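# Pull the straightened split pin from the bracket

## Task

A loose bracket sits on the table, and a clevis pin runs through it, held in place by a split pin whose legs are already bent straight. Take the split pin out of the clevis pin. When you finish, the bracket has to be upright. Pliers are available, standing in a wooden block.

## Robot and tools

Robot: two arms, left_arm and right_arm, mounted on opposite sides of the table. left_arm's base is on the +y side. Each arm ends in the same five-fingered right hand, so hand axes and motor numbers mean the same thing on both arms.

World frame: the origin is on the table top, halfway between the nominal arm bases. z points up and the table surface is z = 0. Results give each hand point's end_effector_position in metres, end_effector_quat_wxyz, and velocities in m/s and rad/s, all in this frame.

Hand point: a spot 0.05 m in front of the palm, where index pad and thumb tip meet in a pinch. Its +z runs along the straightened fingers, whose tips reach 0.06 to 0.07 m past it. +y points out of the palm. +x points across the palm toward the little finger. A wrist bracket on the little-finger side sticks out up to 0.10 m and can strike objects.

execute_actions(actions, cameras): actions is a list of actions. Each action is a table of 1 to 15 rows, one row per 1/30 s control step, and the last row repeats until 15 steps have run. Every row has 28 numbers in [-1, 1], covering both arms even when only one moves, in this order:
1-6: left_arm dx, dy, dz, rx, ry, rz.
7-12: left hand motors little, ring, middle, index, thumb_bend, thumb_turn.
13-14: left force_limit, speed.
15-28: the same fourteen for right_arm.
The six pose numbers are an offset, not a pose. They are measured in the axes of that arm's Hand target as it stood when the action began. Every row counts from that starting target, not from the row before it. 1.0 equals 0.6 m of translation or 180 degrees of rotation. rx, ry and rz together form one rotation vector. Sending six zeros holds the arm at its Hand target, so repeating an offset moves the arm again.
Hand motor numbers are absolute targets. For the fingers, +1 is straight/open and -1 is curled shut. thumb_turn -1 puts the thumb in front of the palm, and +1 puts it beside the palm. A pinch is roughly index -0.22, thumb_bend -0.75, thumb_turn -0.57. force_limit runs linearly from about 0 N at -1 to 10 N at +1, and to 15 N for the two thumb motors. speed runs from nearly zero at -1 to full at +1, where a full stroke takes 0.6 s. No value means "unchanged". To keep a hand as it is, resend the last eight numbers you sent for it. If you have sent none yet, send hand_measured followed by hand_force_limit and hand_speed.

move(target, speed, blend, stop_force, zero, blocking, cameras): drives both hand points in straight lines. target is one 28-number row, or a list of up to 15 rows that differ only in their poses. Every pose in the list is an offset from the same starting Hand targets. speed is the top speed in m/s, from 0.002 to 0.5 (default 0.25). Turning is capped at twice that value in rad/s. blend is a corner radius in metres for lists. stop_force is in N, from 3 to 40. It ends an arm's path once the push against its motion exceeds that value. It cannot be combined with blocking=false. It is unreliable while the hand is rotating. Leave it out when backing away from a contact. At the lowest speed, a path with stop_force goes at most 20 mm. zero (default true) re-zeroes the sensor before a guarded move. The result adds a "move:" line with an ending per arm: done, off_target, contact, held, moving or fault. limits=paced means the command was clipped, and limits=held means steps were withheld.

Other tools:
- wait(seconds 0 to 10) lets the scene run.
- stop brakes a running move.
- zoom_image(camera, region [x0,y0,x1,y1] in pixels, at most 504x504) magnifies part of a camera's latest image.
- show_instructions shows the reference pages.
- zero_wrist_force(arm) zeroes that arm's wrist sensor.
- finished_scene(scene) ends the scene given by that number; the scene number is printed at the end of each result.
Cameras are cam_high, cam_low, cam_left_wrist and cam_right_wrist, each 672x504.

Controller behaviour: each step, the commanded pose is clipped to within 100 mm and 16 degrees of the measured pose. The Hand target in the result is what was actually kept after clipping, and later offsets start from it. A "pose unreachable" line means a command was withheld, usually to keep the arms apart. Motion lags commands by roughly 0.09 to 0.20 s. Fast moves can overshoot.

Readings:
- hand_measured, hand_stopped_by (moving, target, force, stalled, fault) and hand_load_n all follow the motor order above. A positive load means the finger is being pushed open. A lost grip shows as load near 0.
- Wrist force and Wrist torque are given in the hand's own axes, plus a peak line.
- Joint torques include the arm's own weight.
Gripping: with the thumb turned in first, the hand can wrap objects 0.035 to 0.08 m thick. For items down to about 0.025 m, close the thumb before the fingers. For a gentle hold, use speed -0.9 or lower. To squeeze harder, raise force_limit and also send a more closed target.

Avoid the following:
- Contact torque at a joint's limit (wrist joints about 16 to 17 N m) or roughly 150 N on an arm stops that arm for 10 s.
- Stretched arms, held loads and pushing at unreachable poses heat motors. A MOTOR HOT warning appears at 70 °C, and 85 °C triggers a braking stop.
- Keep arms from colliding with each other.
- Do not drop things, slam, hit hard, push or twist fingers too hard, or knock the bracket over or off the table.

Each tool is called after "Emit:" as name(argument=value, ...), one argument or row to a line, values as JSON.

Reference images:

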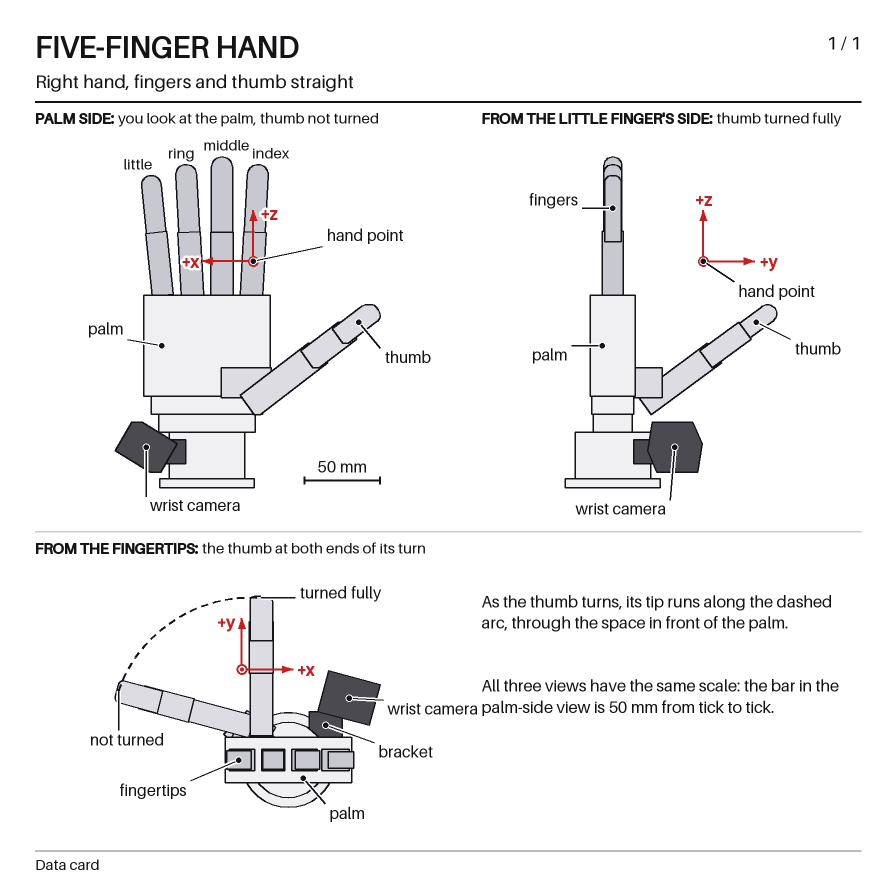

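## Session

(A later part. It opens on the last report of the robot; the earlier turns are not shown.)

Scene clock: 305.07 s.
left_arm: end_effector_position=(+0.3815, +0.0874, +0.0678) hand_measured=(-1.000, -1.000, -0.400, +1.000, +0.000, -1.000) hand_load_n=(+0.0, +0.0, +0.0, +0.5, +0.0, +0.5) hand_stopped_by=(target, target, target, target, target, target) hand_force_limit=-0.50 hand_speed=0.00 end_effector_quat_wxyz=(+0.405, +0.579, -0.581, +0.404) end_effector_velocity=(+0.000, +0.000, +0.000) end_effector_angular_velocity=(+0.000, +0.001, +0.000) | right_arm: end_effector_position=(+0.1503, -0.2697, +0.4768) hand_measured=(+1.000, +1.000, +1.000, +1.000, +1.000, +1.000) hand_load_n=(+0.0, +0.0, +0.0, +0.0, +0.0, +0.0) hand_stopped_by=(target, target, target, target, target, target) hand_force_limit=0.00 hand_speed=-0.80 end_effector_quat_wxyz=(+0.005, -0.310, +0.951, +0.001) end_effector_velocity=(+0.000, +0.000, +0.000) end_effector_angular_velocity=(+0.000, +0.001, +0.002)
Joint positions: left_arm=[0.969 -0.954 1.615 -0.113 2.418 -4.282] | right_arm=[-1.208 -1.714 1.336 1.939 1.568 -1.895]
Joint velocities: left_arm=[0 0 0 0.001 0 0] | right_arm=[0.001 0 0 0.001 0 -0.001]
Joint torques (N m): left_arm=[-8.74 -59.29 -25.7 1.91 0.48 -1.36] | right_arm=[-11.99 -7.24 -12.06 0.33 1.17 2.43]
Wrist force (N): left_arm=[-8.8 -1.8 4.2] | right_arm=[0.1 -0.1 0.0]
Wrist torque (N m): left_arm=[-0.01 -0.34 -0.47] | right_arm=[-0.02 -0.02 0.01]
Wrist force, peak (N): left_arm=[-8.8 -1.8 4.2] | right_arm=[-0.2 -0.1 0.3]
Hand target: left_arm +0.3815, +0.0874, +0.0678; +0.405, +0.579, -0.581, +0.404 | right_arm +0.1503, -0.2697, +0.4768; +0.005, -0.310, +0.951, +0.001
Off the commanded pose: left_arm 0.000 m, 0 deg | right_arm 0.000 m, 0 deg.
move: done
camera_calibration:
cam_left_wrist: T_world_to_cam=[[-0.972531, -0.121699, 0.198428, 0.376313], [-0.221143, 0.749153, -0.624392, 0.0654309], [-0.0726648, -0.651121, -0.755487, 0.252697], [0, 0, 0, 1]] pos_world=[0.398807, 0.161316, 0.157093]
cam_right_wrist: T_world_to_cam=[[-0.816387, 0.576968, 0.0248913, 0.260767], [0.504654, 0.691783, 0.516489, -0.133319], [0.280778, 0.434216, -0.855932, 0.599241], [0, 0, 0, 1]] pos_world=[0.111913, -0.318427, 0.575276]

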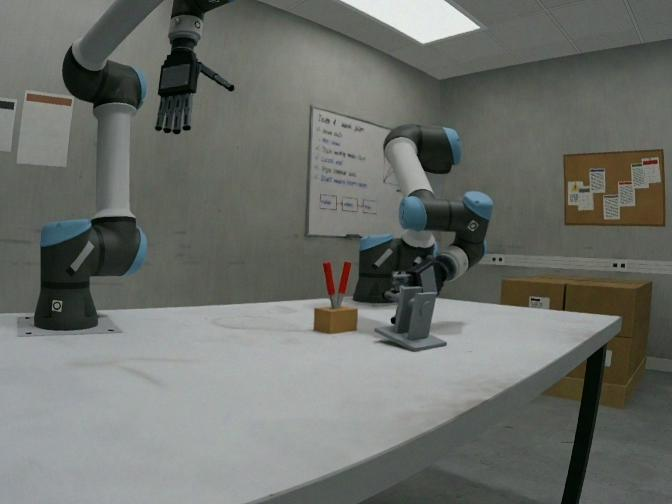

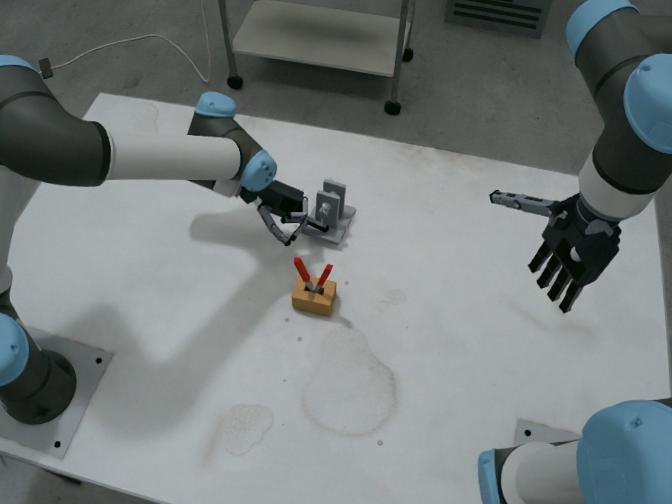

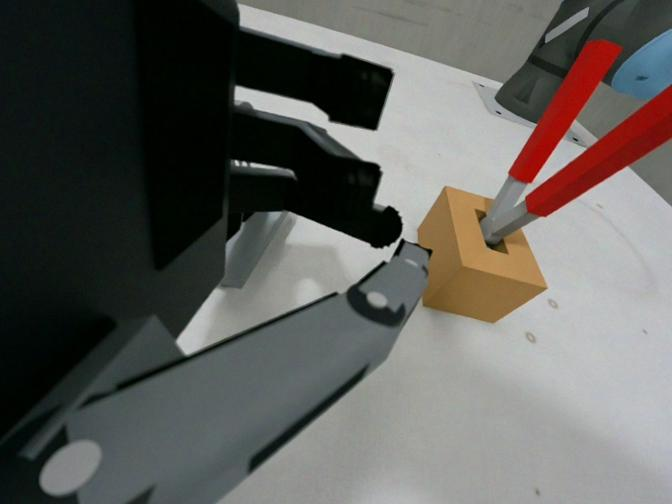

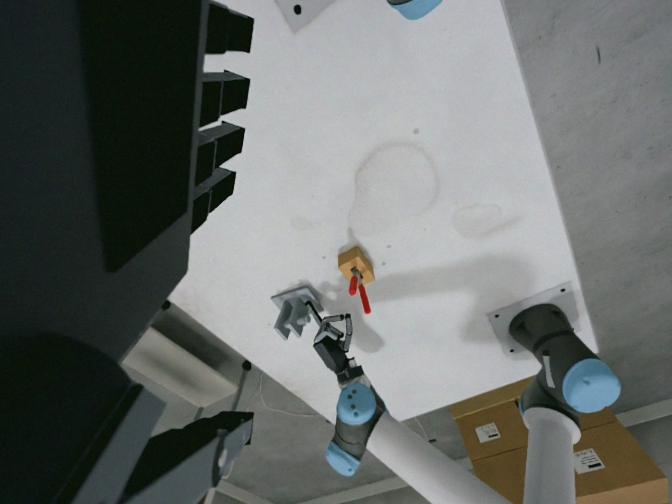

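Emit:
move(
  target=[-0.0313,0,0.0114,0,0,0,-1,-1,-0.4,1,0.0,-1,-0.5,0,-0.847,0.084,0.295,-0.482,-0.157,0.157,-1,-1,-1,-1,1,1,0,0],
  speed=0.15,
)

Emit:
zoom_image(
  camera="cam_low",
  region=[260, 130, 430, 300],
)

Scene clock: 339.63 s.
left_arm: end_effector_position=(+0.3815, +0.0874, +0.0478) hand_measured=(-1.000, -1.000, -0.400, +1.000, +0.000, -1.000) hand_load_n=(+0.0, +0.0, +0.0, +0.0, +0.0, +0.0) hand_stopped_by=(target, target, target, target, target, target) hand_force_limit=-0.50 hand_speed=0.00 end_effector_quat_wxyz=(+0.405, +0.579, -0.581, +0.404) end_effector_velocity=(+0.000, +0.000, +0.001) end_effector_angular_velocity=(-0.001, -0.001, -0.001) | right_arm: end_effector_position=(+0.5319, +0.0723, +0.3048) hand_measured=(-1.000, -1.000, -1.000, -1.000, +1.000, +1.000) hand_load_n=(+0.0, +0.0, +0.0, +0.0, +0.0, +0.0) hand_stopped_by=(target, target, target, target, target, target) hand_force_limit=0.00 hand_speed=0.00 end_effector_quat_wxyz=(+0.002, -0.003, +0.705, +0.709) end_effector_velocity=(+0.000, +0.000, +0.000) end_effector_angular_velocity=(+0.002, +0.000, -0.001)
Joint positions: left_arm=[0.969 -0.924 1.627 -0.154 2.418 -4.282] | right_arm=[-1.125 -0.974 1.427 -0.466 0.389 0.006]
Joint velocities: left_arm=[0 -0.001 0 0 0.001 0] | right_arm=[0 0 0.001 -0.005 0.001 0.004]
Joint torques (N m): left_arm=[9.94 -37.69 -7.69 -1.92 -0.65 2.09] | right_arm=[10.87 -53.58 -11.02 -2.08 1.77 2.75]
Wrist force (N): left_arm=[0.2 0.5 0.3] | right_arm=[0.1 -3.4 -1.9]
Wrist torque (N m): left_arm=[0.15 -0.04 0.06] | right_arm=[-0.60 0.02 -0.10]
Wrist force, peak (N): left_arm=[-10.8 3.1 3.6] | right_arm=[0.3 -3.8 -1.9]
Hand target: left_arm +0.3815, +0.0874, +0.0478; +0.405, +0.579, -0.581, +0.404 | right_arm +0.5319, +0.0723, +0.3048; +0.002, -0.003, +0.705, +0.709
Off the commanded pose: left_arm 0.000 m, 0 deg | right_arm 0.001 m, 0 deg.
move: done
camera_calibration:
cam_left_wrist: T_world_to_cam=[[-0.972537, -0.121676, 0.198412, 0.380292], [-0.221115, 0.749156, -0.624398, 0.0528847], [-0.0726678, -0.651122, -0.755486, 0.237623], [0, 0, 0, 1]] pos_world=[0.398809, 0.161375, 0.137087]
cam_right_wrist: T_world_to_cam=[[-0.324675, -0.0342908, 0.945204, -0.118621], [0.819793, -0.50862, 0.263145, -0.477203], [0.471726, 0.860308, 0.193247, -0.255799], [0, 0, 0, 1]] pos_world=[0.473361, -0.0267168, 0.287127]

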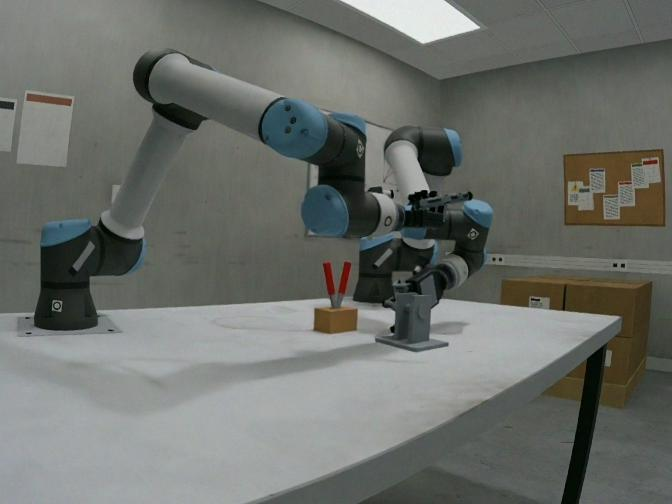

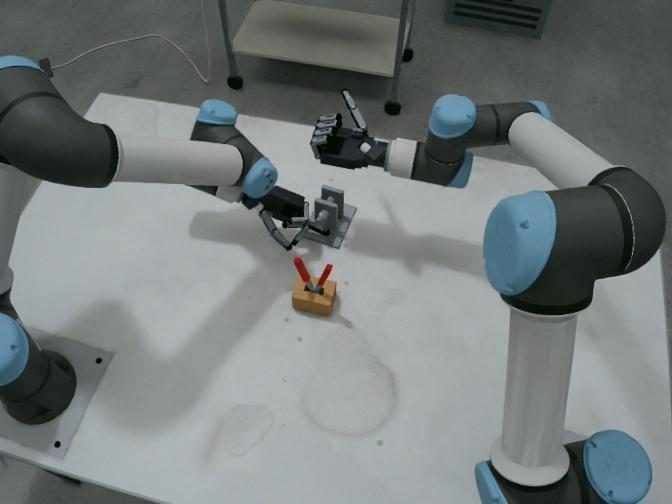

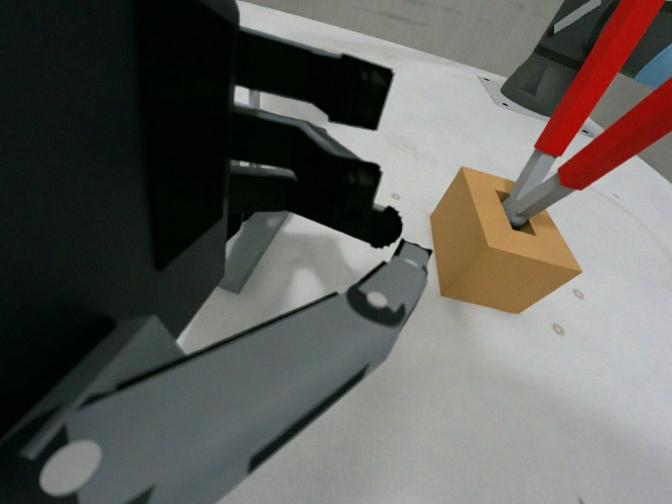

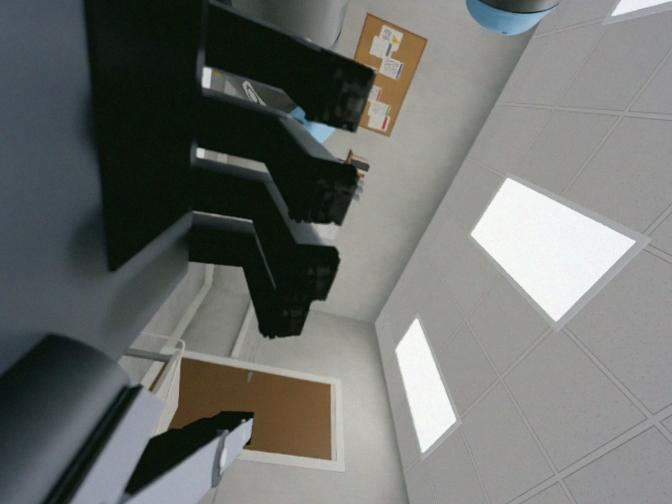

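Scaled by 2.965 from the camera's 672x504 image, which has a finer 960x720 frame.

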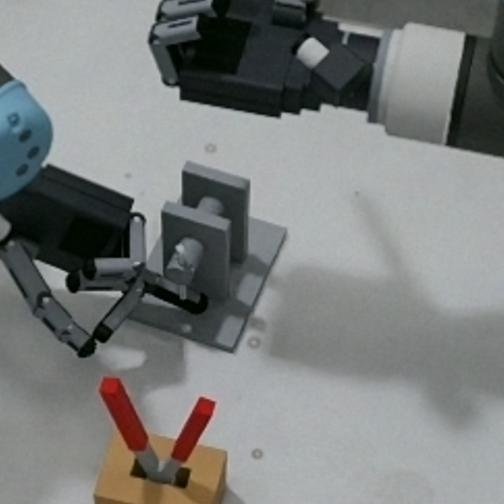

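Emit:
move(
  target=[0,0,0,0,0,0,-1,-1,-0.4,1,0.0,-1,-0.5,0,0,-0.183,0,0,0,0,-1,-1,-1,-1,1,1,0,0],
  speed=0.1,
  cameras=[],
)

Emit:
move(
  target=[0,0,0,0,0,0,-1,-1,-0.4,1,0.0,-1,-0.5,0,0,-0.05,0,0,0,0,-1,-1,-1,-1,1,1,0,0],
  speed=0.01,
  stop_force=15,
)

Emit:
zoom_image(
  camera="cam_high",
  region=[370, 220, 500, 350],
)

Emit:
zoom_image(
  camera="cam_low",
  region=[280, 160, 380, 260],
)

Scene clock: 348.40 s.
left_arm: end_effector_position=(+0.3815, +0.0874, +0.0478) hand_measured=(-1.000, -1.000, -0.400, +1.000, +0.000, -1.000) hand_load_n=(+0.0, +0.0, +0.0, +0.0, +0.0, +0.5) hand_stopped_by=(target, target, target, target, target, target) hand_force_limit=-0.50 hand_speed=0.00 end_effector_quat_wxyz=(+0.405, +0.579, -0.581, +0.404) end_effector_velocity=(+0.000, +0.000, +0.000) end_effector_angular_velocity=(+0.000, +0.000, +0.000) | right_arm: end_effector_position=(+0.5327, +0.0729, +0.1951) hand_measured=(-1.000, -1.000, -1.000, -1.000, +1.000, +1.000) hand_load_n=(+0.0, +0.0, +0.0, +0.0, +0.0, +0.0) hand_stopped_by=(target, target, target, target, target, target) hand_force_limit=0.00 hand_speed=0.00 end_effector_quat_wxyz=(+0.002, -0.003, +0.705, +0.709) end_effector_velocity=(+0.000, +0.000, -0.001) end_effector_angular_velocity=(+0.000, +0.000, +0.000)
Joint positions: left_arm=[0.969 -0.924 1.627 -0.154 2.418 -4.282] | right_arm=[-1.124 -0.834 1.506 -0.687 0.389 0.007]
Joint velocities: left_arm=[0 0 0.001 0 0 0] | right_arm=[0 0.002 0.001 -0.003 0 0]
Joint torques (N m): left_arm=[10.25 -39.52 -11.95 -1.94 -0.77 -2.14] | right_arm=[11.38 -42.56 -7.98 -2.55 1.71 2.54]
Wrist force (N): left_arm=[0.3 -0.1 0.0] | right_arm=[0.2 -3.2 -2.0]
Wrist torque (N m): left_arm=[0.07 -0.05 0.05] | right_arm=[-0.58 -0.01 -0.10]
Wrist force, peak (N): left_arm=[0.2 0.8 0.4] | right_arm=[0.2 -3.8 -2.1]
Hand target: left_arm +0.3815, +0.0874, +0.0478; +0.405, +0.579, -0.581, +0.404 | right_arm +0.5327, +0.0729, +0.1950; +0.002, -0.003, +0.705, +0.709
Off the commanded pose: left_arm 0.000 m, 0 deg | right_arm 0.000 m, 0 deg.
move: done
No camera images: "cameras" was empty.

Scene clock: 351.67 s.
left_arm: end_effector_position=(+0.3815, +0.0874, +0.0478) hand_measured=(-1.000, -1.000, -0.400, +1.000, +0.000, -1.000) hand_load_n=(+0.0, +0.0, +0.0, +0.0, +0.0, +0.0) hand_stopped_by=(target, target, target, target, target, target) hand_force_limit=-0.50 hand_speed=0.00 end_effector_quat_wxyz=(+0.405, +0.579, -0.581, +0.404) end_effector_velocity=(+0.000, +0.000, +0.000) end_effector_angular_velocity=(+0.001, +0.001, +0.001) | right_arm: end_effector_position=(+0.5329, +0.0731, +0.1759) hand_measured=(-1.000, -1.000, -1.000, -1.000, +1.000, +1.000) hand_load_n=(+0.0, +0.0, +0.0, +0.0, +0.0, +0.0) hand_stopped_by=(target, target, target, target, target, target) hand_force_limit=0.00 hand_speed=0.00 end_effector_quat_wxyz=(+0.002, -0.003, +0.705, +0.709) end_effector_velocity=(+0.000, +0.000, +0.000) end_effector_angular_velocity=(+0.001, +0.000, +0.000)
Joint positions: left_arm=[0.969 -0.924 1.627 -0.154 2.418 -4.282] | right_arm=[-1.124 -0.805 1.512 -0.723 0.389 0.007]
Joint velocities: left_arm=[0.001 0.001 0 0 0 0] | right_arm=[0 0 0 -0.001 0 0.001]
Joint torques (N m): left_arm=[10.58 -40.17 -14 -1.86 -0.77 -2.45] | right_arm=[7.81 -48.24 -21.18 1.56 1.71 -2.08]
Wrist force (N): left_arm=[0.2 0.3 0.4] | right_arm=[1.4 7.1 -2.0]
Wrist torque (N m): left_arm=[0.11 -0.04 0.05] | right_arm=[-0.04 0.02 0.46]
Wrist force, peak (N): left_arm=[0.4 0.8 0.0] | right_arm=[6.3 24.0 -9.2]
Hand target: left_arm +0.3815, +0.0874, +0.0478; +0.405, +0.579, -0.581, +0.404 | right_arm +0.5329, +0.0731, +0.1759; +0.002, -0.003, +0.705, +0.709
Off the commanded pose: left_arm 0.000 m, 0 deg | right_arm 0.011 m, 0 deg.
move: contact (right_arm)
camera_calibration:
cam_left_wrist: T_world_to_cam=[[-0.972535, -0.121693, 0.198412, 0.380296], [-0.221128, 0.749157, -0.624393, 0.0528892], [-0.0726579, -0.651118, -0.75549, 0.237618], [0, 0, 0, 1]] pos_world=[0.398811, 0.161374, 0.137086]
cam_right_wrist: T_world_to_cam=[[-0.324836, -0.0346316, 0.945136, 0.003653], [0.819712, -0.508781, 0.263086, -0.443685], [0.471756, 0.860199, 0.193658, -0.232093], [0, 0, 0, 1]] pos_world=[0.474372, -0.0259656, 0.158221]

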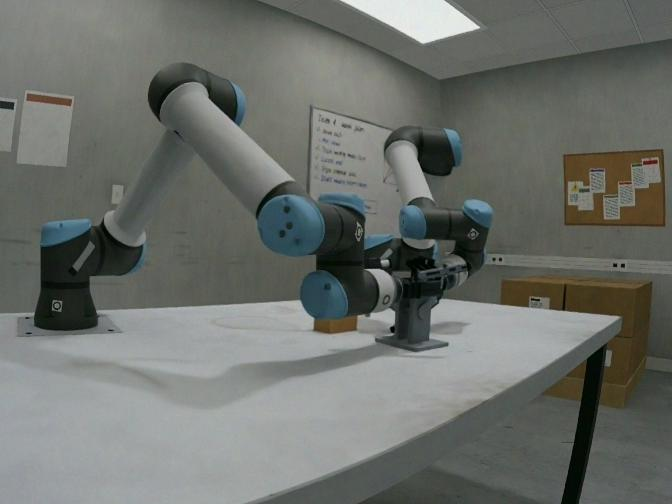

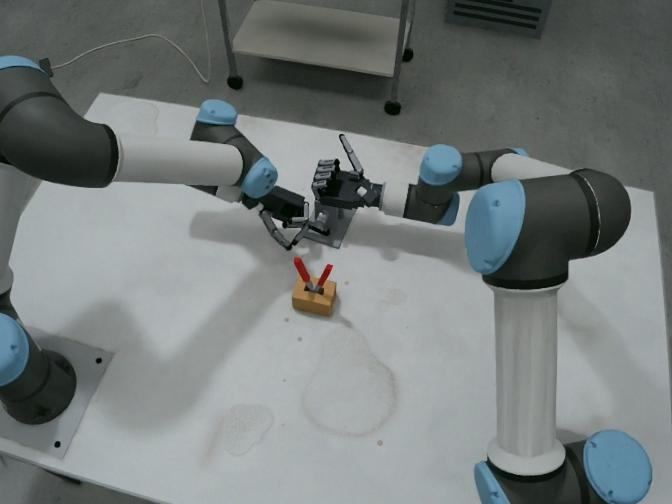

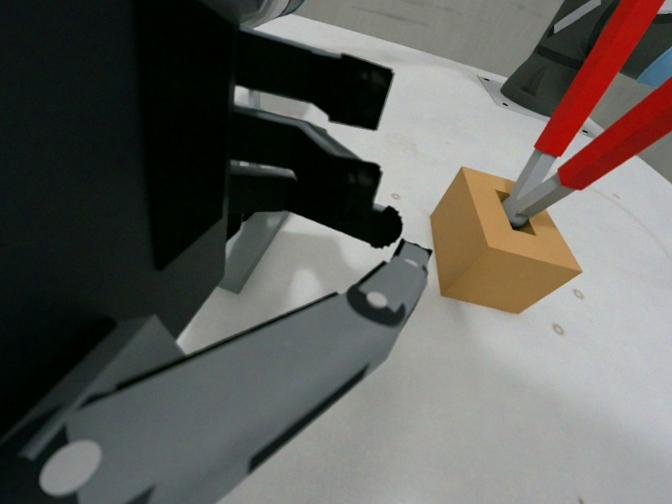

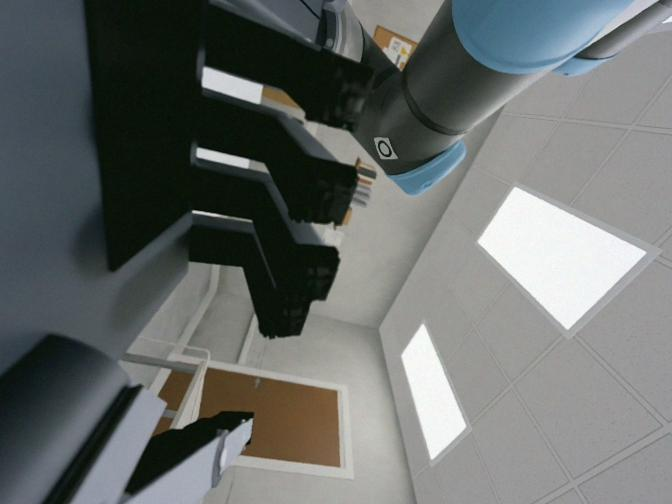

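Scaled by 3.877 from the camera's 672x504 image, which has a finer 960x720 frame.

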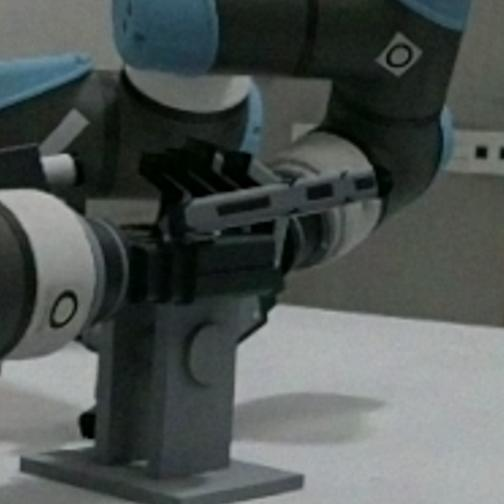

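Scaled by 5.040 from the camera's 672x504 image, which has a finer 960x720 frame.

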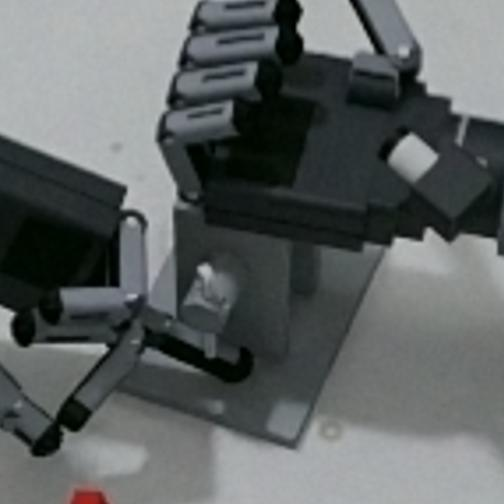

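Emit:
move(
  target=[0.0282,0,-0.0103,0,0,0,-1,-1,-0.4,1,0.0,-1,-0.5,0,0,0,0,0,0,0,-1,-1,-1,-1,1,1,0,0],
  speed=0.008,
  stop_force=30,
)

Emit:
zoom_image(
  camera="cam_high",
  region=[370, 220, 500, 350],
)

Emit:
zoom_image(
  camera="cam_low",
  region=[280, 160, 380, 260],
)

Scene clock: 359.57 s.
left_arm: end_effector_position=(+0.3815, +0.0875, +0.0578) hand_measured=(-1.000, -1.000, -0.400, +1.000, +0.000, -1.000) hand_load_n=(+0.0, +0.0, +0.0, +0.5, +0.0, +0.5) hand_stopped_by=(target, target, target, target, target, target) hand_force_limit=-0.50 hand_speed=0.00 end_effector_quat_wxyz=(+0.405, +0.579, -0.581, +0.404) end_effector_velocity=(+0.000, +0.000, +0.000) end_effector_angular_velocity=(+0.000, +0.001, -0.001) | right_arm: end_effector_position=(+0.5329, +0.0731, +0.1759) hand_measured=(-1.000, -1.000, -1.000, -1.000, +1.000, +1.000) hand_load_n=(+0.0, +0.0, +0.0, +0.0, +0.0, +0.0) hand_stopped_by=(target, target, target, target, target, target) hand_force_limit=0.00 hand_speed=0.00 end_effector_quat_wxyz=(+0.002, -0.003, +0.705, +0.709) end_effector_velocity=(+0.000, +0.000, +0.000) end_effector_angular_velocity=(+0.000, -0.001, +0.000)
Joint positions: left_arm=[0.969 -0.939 1.621 -0.133 2.418 -4.282] | right_arm=[-1.124 -0.805 1.512 -0.723 0.389 0.007]
Joint velocities: left_arm=[0 0 0 0.001 0 0] | right_arm=[0 0 0 0 -0.001 -0.001]
Joint torques (N m): left_arm=[-3.98 -57.96 -22.34 -6.84 5.48 -2.48] | right_arm=[-7.76 -23.3 -11.82 1.54 1.45 -1.97]
Wrist force (N): left_arm=[-28.1 -1.0 4.6] | right_arm=[2.2 24.1 -10.2]
Wrist torque (N m): left_arm=[-0.02 -1.83 -1.51] | right_arm=[1.36 0.49 1.98]
Wrist force, peak (N): left_arm=[-30.7 -1.3 5.3] | right_arm=[0.9 25.8 -12.7]
Hand target: left_arm +0.3815, +0.0875, +0.0578; +0.405, +0.579, -0.581, +0.404 | right_arm +0.5329, +0.0731, +0.1759; +0.002, -0.003, +0.705, +0.709
Off the commanded pose: left_arm 0.008 m, 0 deg | right_arm 0.000 m, 0 deg.
move: contact (left_arm)
camera_calibration:
cam_left_wrist: T_world_to_cam=[[-0.972483, -0.121826, 0.198584, 0.378274], [-0.221328, 0.749238, -0.624225, 0.0591698], [-0.0727398, -0.651, -0.755584, 0.245238], [0, 0, 0, 1]] pos_world=[0.3988, 0.161402, 0.147114]
cam_right_wrist: T_world_to_cam=[[-0.324867, -0.0346437, 0.945125, 0.0036591], [0.819702, -0.508786, 0.263106, -0.443692], [0.471752, 0.860195, 0.193685, -0.232105], [0, 0, 0, 1]] pos_world=[0.474381, -0.025962, 0.158235]

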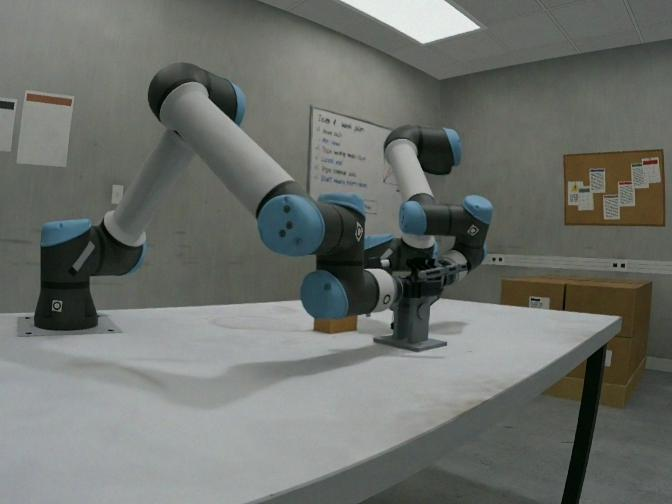

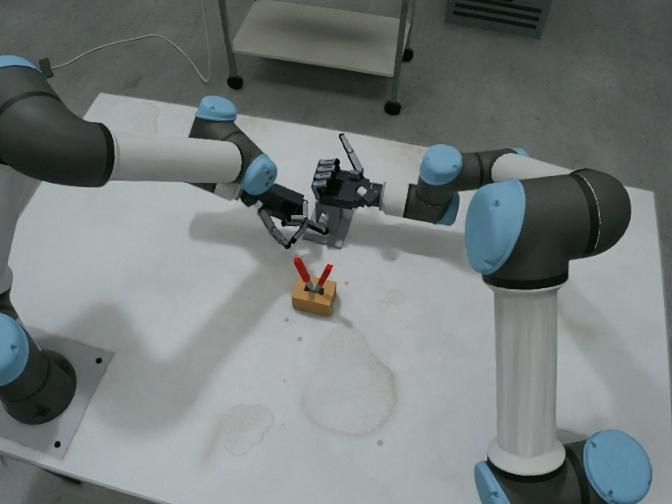

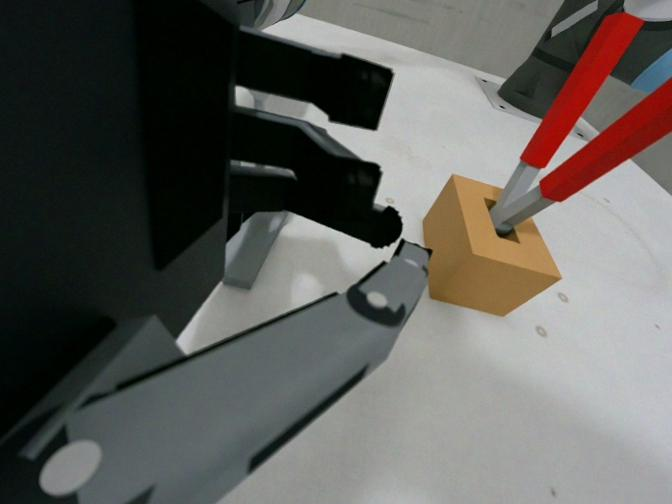

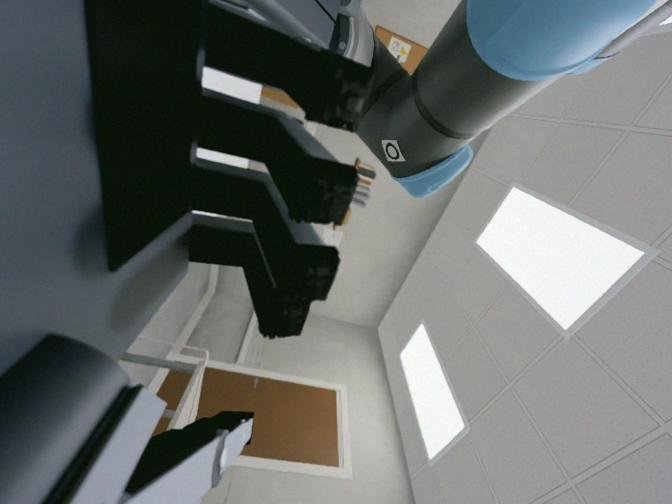

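Scaled by 3.877 from the camera's 672x504 image, which has a finer 960x720 frame.

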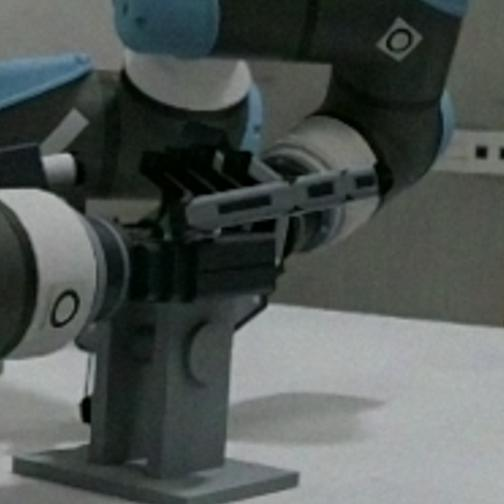

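Scaled by 5.040 from the camera's 672x504 image, which has a finer 960x720 frame.

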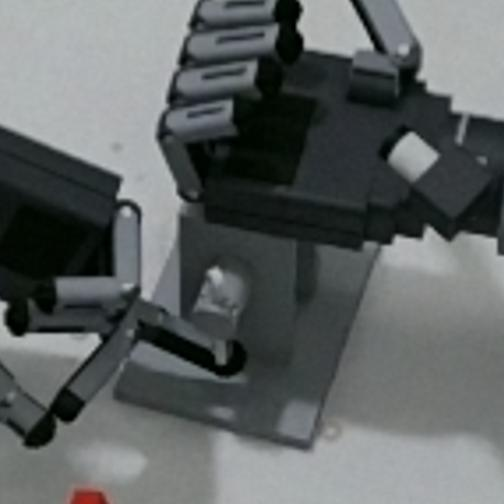

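Emit:
zoom_image(
  camera="cam_low",
  region=[310, 200, 345, 235],
)

Emit:
zoom_image(
  camera="cam_high",
  region=[375, 285, 425, 335],
)

Scaled by 14.400 from the camera's 672x504 image, which has a finer 960x720 frame.

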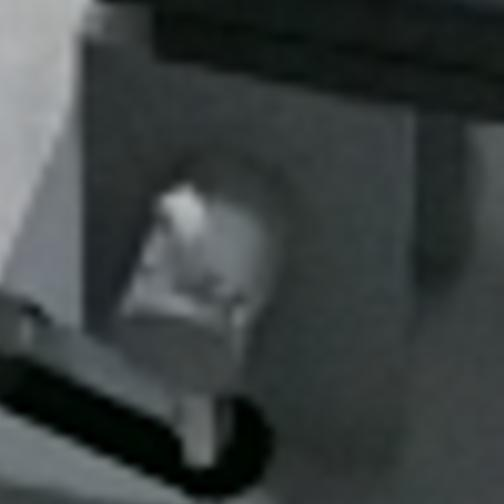

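Scaled by 10.080 from the camera's 672x504 image, which has a finer 960x720 frame.

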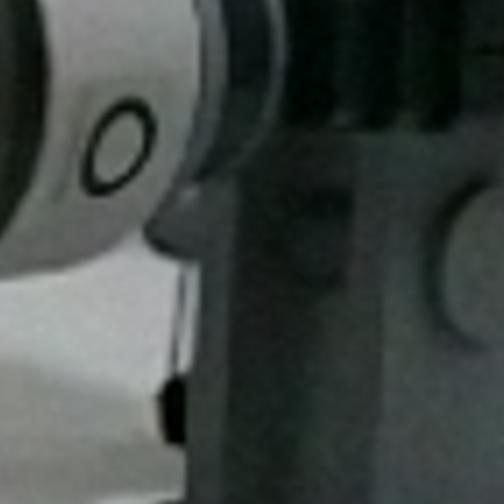

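Emit:
move(
  target=[-0.047,0,0.0171,0,0,0,-1,-1,-0.4,1,0.0,-1,-0.5,0,0,0,0,0,0,0,-1,-1,-1,-1,1,1,0,0],
  speed=0.03,
)

Emit:
zoom_image(
  camera="cam_low",
  region=[310, 200, 345, 235],
)

Emit:
zoom_image(
  camera="cam_low",
  region=[280, 160, 380, 260],
)

Emit:
zoom_image(
  camera="cam_high",
  region=[375, 285, 425, 335],
)

Scene clock: 381.20 s.
left_arm: end_effector_position=(+0.3829, +0.0869, +0.0358) hand_measured=(-1.000, -1.000, -0.400, +1.000, +0.000, -1.000) hand_load_n=(+0.5, +0.0, +0.0, +0.5, +0.0, +0.5) hand_stopped_by=(target, target, target, target, target, target) hand_force_limit=-0.50 hand_speed=0.00 end_effector_quat_wxyz=(+0.405, +0.577, -0.581, +0.407) end_effector_velocity=(+0.001, +0.000, +0.000) end_effector_angular_velocity=(-0.001, -0.002, +0.001) | right_arm: end_effector_position=(+0.5329, +0.0731, +0.1759) hand_measured=(-1.000, -1.000, -1.000, -1.000, +1.000, +1.000) hand_load_n=(+0.0, +0.5, +0.0, +0.0, +0.0, +0.0) hand_stopped_by=(target, target, target, target, target, target) hand_force_limit=0.00 hand_speed=0.00 end_effector_quat_wxyz=(+0.002, -0.003, +0.705, +0.709) end_effector_velocity=(+0.000, +0.000, +0.000) end_effector_angular_velocity=(+0.000, -0.003, +0.000)
Joint positions: left_arm=[0.971 -0.904 1.631 -0.185 2.42 -4.282] | right_arm=[-1.124 -0.805 1.512 -0.723 0.389 0.007]
Joint velocities: left_arm=[0 0 0 -0.002 -0.001 0] | right_arm=[0 0 0 0 0 -0.003]
Joint torques (N m): left_arm=[0.8 -41.71 -13.99 0.76 0.58 0.22] | right_arm=[-9.37 -47.27 -5.33 1.49 0.44 -2.01]
Wrist force (N): left_arm=[16.1 -2.6 -0.6] | right_arm=[0.4 9.5 -6.0]
Wrist torque (N m): left_arm=[0.67 0.85 1.07] | right_arm=[0.41 0.22 0.49]
Wrist force, peak (N): left_arm=[125.1 -21.8 -107.2] | right_arm=[2.2 24.4 -10.3]
Hand target: left_arm +0.3829, +0.0869, +0.0358; +0.405, +0.577, -0.581, +0.407 | right_arm +0.5329, +0.0731, +0.1759; +0.002, -0.003, +0.705, +0.709
Off the commanded pose: left_arm 0.008 m, 0 deg | right_arm 0.000 m, 0 deg.
FORCE FAULT: contact force on the left arm reached its limit, and that arm stopped. The contact can be on any part of that arm, not only on its tool. That arm's remaining commands of this call were not run. That arm is still stopped at the end of this call. That arm stays stopped for about 10 more seconds. Until then a move that you send moves the other arm only, and its call returns only when the move has ended. Once the stop has ended, the next robot result says so. If the stop ends while you think or write, that arm runs what you send next, counted from its Hand target as the stop leaves it. While its stop runs, an arm, its gripper or tool too, takes no new command. Until it ends, the stop uses up actions while you think or wait. An arm that is not stopped still takes commands.
move: fault (left_arm)
camera_calibration:
cam_left_wrist: T_world_to_cam=[[-0.97355, -0.120231, 0.194281, 0.384349], [-0.217683, 0.746365, -0.628931, 0.0452099], [-0.0693872, -0.654587, -0.752795, 0.227267], [0, 0, 0, 1]] pos_world=[0.399794, 0.161234, 0.124848]
cam_right_wrist: T_world_to_cam=[[-0.324864, -0.0346392, 0.945126, 0.00366116], [0.819698, -0.508794, 0.263104, -0.443696], [0.471761, 0.860191, 0.193683, -0.232107], [0, 0, 0, 1]] pos_world=[0.474385, -0.0259667, 0.158233]

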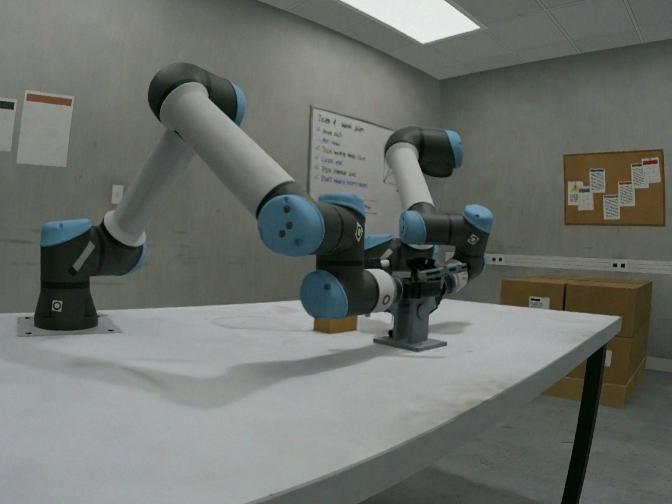

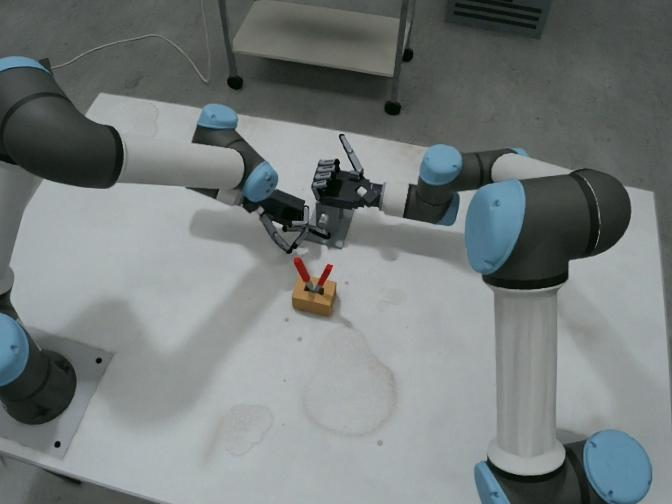

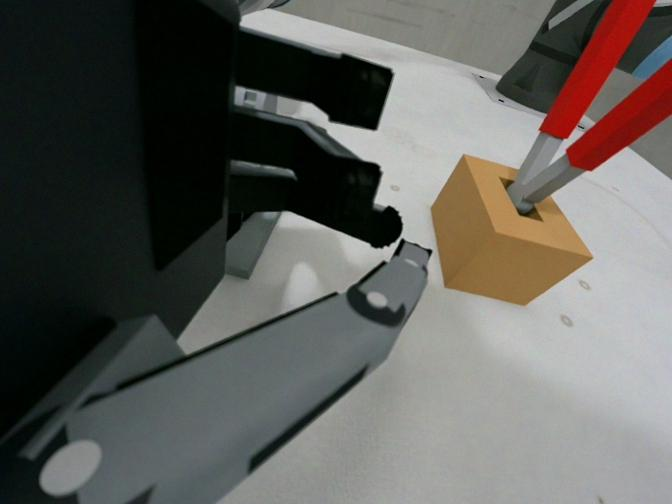

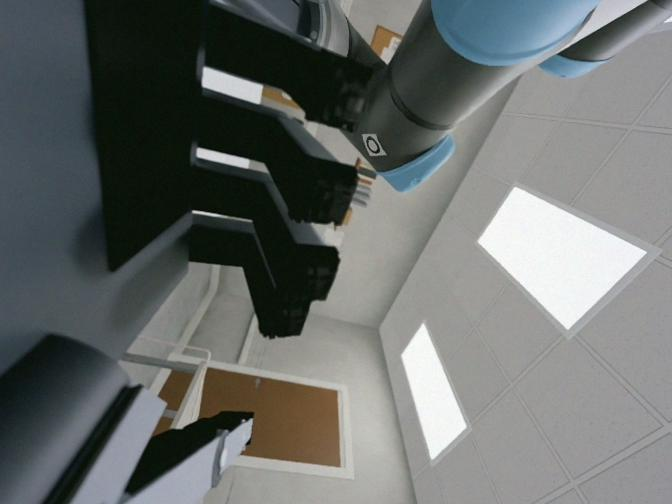

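Scaled by 14.400 from the camera's 672x504 image, which has a finer 960x720 frame.

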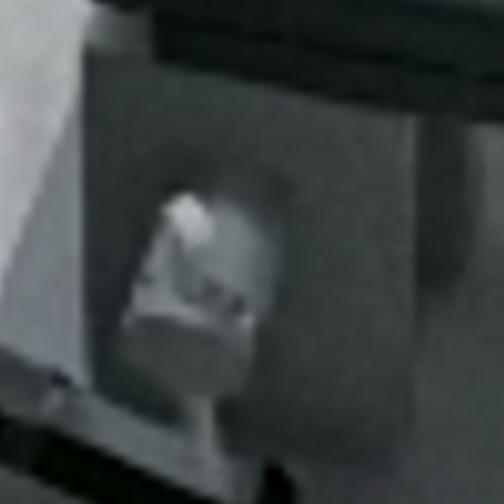

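Scaled by 5.040 from the camera's 672x504 image, which has a finer 960x720 frame.

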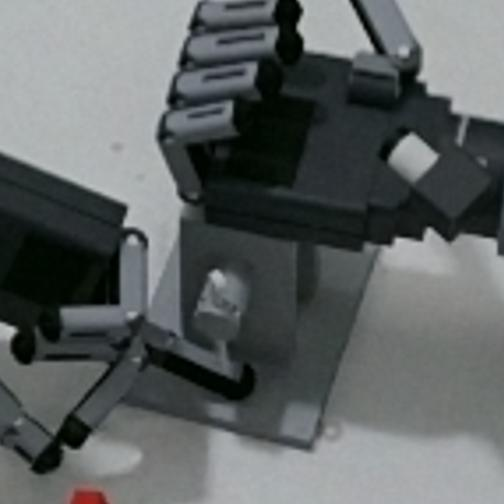

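Scaled by 10.080 from the camera's 672x504 image, which has a finer 960x720 frame.

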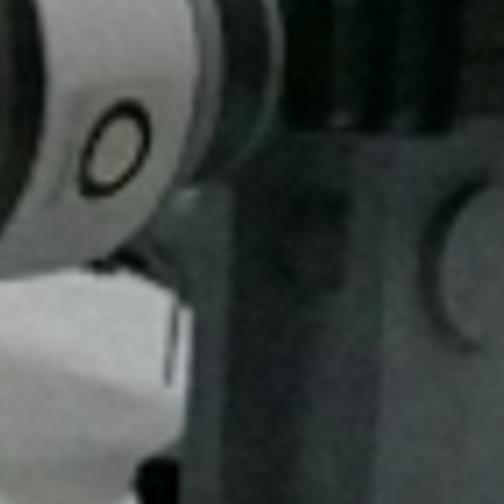

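Emit:
move(
  target=[0.0128,0.0123,-0.0047,0,0,0,-1,-1,-0.4,1,0.0,-1,-0.5,0,0,0,0,0,0,0,-1,-1,-1,-1,1,1,0,0],
  speed=0.02,
)

Emit:
zoom_image(
  camera="cam_low",
  region=[310, 200, 345, 235],
)

Emit:
zoom_image(
  camera="cam_high",
  region=[375, 285, 425, 335],
)

Scene clock: 405.77 s.
left_arm: end_effector_position=(+0.3756, +0.0870, +0.0439) hand_measured=(-1.000, -1.000, -0.400, +1.000, +0.000, -1.000) hand_load_n=(+0.0, +0.0, +0.0, +0.0, +0.0, +0.0) hand_stopped_by=(target, target, target, target, target, target) hand_force_limit=-0.50 hand_speed=0.00 end_effector_quat_wxyz=(+0.405, +0.577, -0.581, +0.407) end_effector_velocity=(-0.001, +0.000, +0.001) end_effector_angular_velocity=(+0.001, +0.001, +0.000) | right_arm: end_effector_position=(+0.5329, +0.0731, +0.1759) hand_measured=(-1.000, -1.000, -1.000, -1.000, +1.000, +1.000) hand_load_n=(+0.0, +0.0, +0.0, +0.0, +0.0, +0.0) hand_stopped_by=(target, target, target, target, target, target) hand_force_limit=0.00 hand_speed=0.00 end_effector_quat_wxyz=(+0.002, -0.003, +0.705, +0.709) end_effector_velocity=(-0.001, +0.001, +0.001) end_effector_angular_velocity=(+0.001, -0.001, +0.001)
Joint positions: left_arm=[0.962 -0.931 1.652 -0.185 2.412 -4.289] | right_arm=[-1.124 -0.805 1.512 -0.723 0.389 0.007]
Joint velocities: left_arm=[-0.001 -0.003 0.003 0.001 -0.001 -0.001] | right_arm=[0.001 -0.001 0 -0.001 0 0.001]
Joint torques (N m): left_arm=[-9.91 -54.83 -6.36 2.12 -0.72 -2.65] | right_arm=[-8.34 -45.88 -6.74 1.38 -1.87 -2.06]
Wrist force (N): left_arm=[-1.9 2.4 0.4] | right_arm=[0.1 9.1 -6.1]
Wrist torque (N m): left_arm=[0.41 0.28 -0.01] | right_arm=[0.38 0.23 0.45]
Wrist force, peak (N): left_arm=[16.6 -2.9 -0.6] | right_arm=[0.2 9.5 -6.2]
Hand target: left_arm +0.3755, +0.0870, +0.0440; +0.405, +0.577, -0.581, +0.407 | right_arm +0.5329, +0.0731, +0.1759; +0.002, -0.003, +0.705, +0.709
Off the commanded pose: left_arm 0.000 m, 0 deg | right_arm 0.000 m, 0 deg.
FORCE FAULT, CONTINUED: the left arm's stop, for the force fault that an earlier result reported, is over. The rest of the stop counts as 19 of the actions that you can send in this scene. The stop ended before this call began, so that arm ran this call's commands, counted from its Hand target as the stop left it. During its stop the left arm's controller moved it back a little.
move: done
camera_calibration:
cam_left_wrist: T_world_to_cam=[[-0.973546, -0.12022, 0.194307, 0.375663], [-0.217691, 0.746367, -0.628925, 0.0486384], [-0.0694149, -0.654586, -0.752794, 0.232862], [0, 0, 0, 1]] pos_world=[0.392477, 0.161288, 0.132893]
cam_right_wrist: T_world_to_cam=[[-0.324861, -0.0346388, 0.945127, 0.00365919], [0.8197, -0.508792, 0.263102, -0.443696], [0.471759, 0.860193, 0.19368, -0.232104], [0, 0, 0, 1]] pos_world=[0.474383, -0.0259675, 0.158233]

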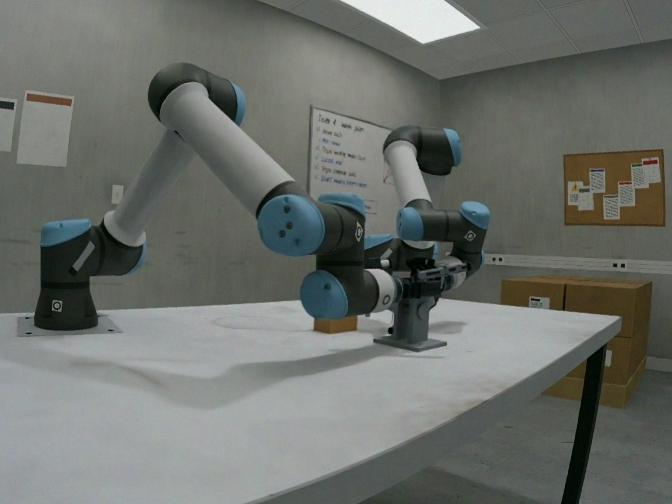

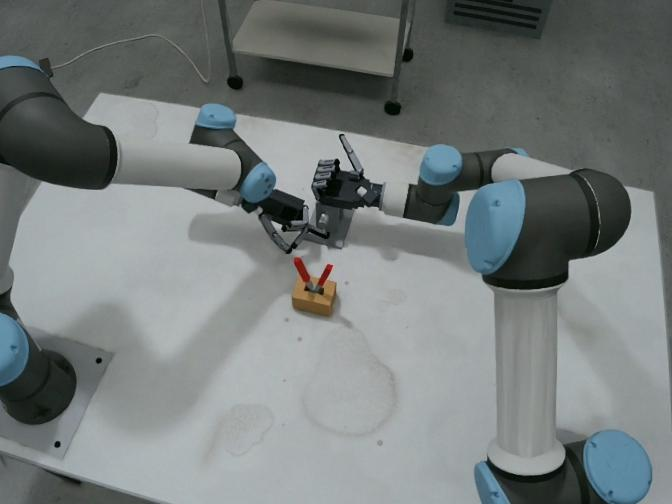

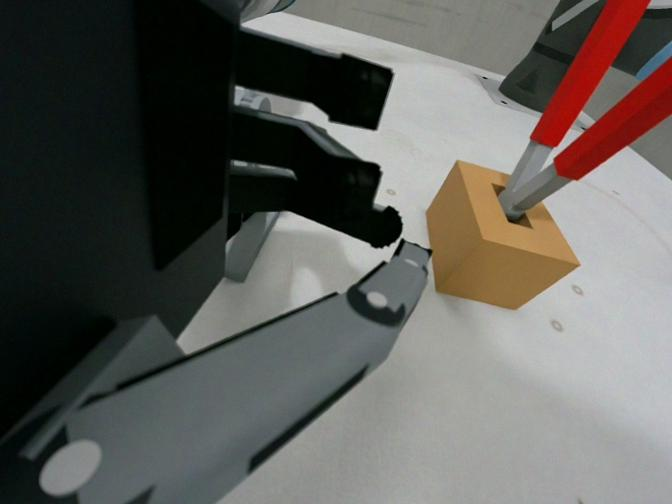

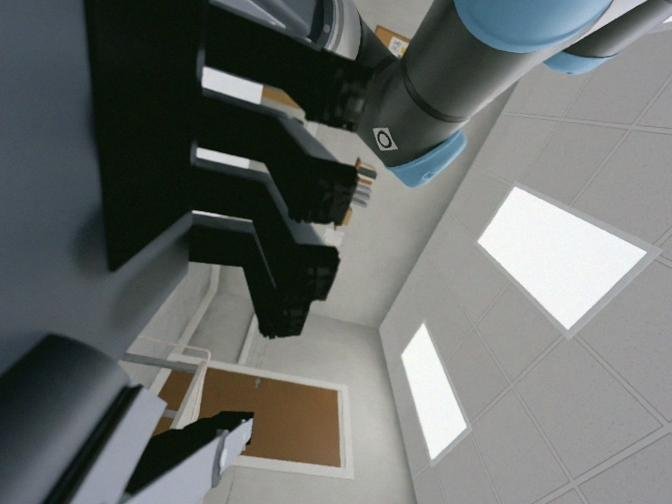

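Scaled by 14.400 from the camera's 672x504 image, which has a finer 960x720 frame.

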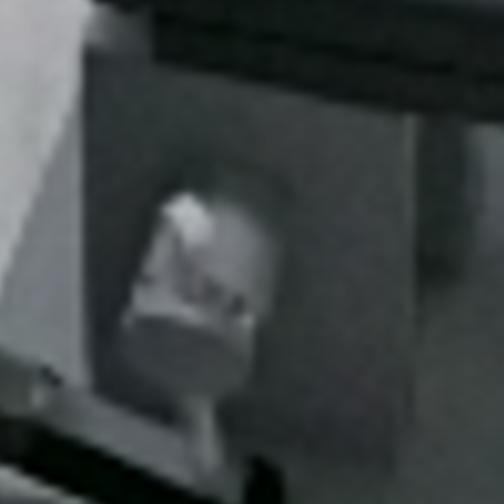

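Scaled by 10.080 from the camera's 672x504 image, which has a finer 960x720 frame.

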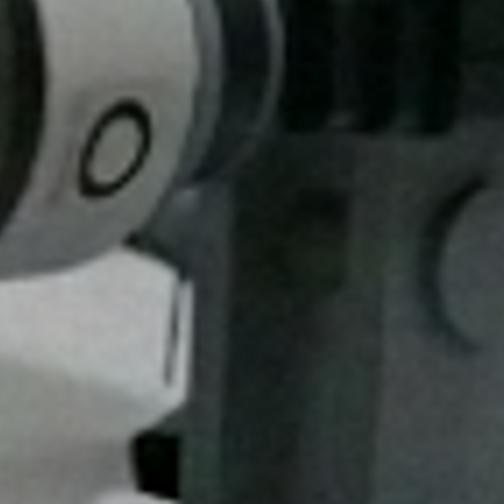

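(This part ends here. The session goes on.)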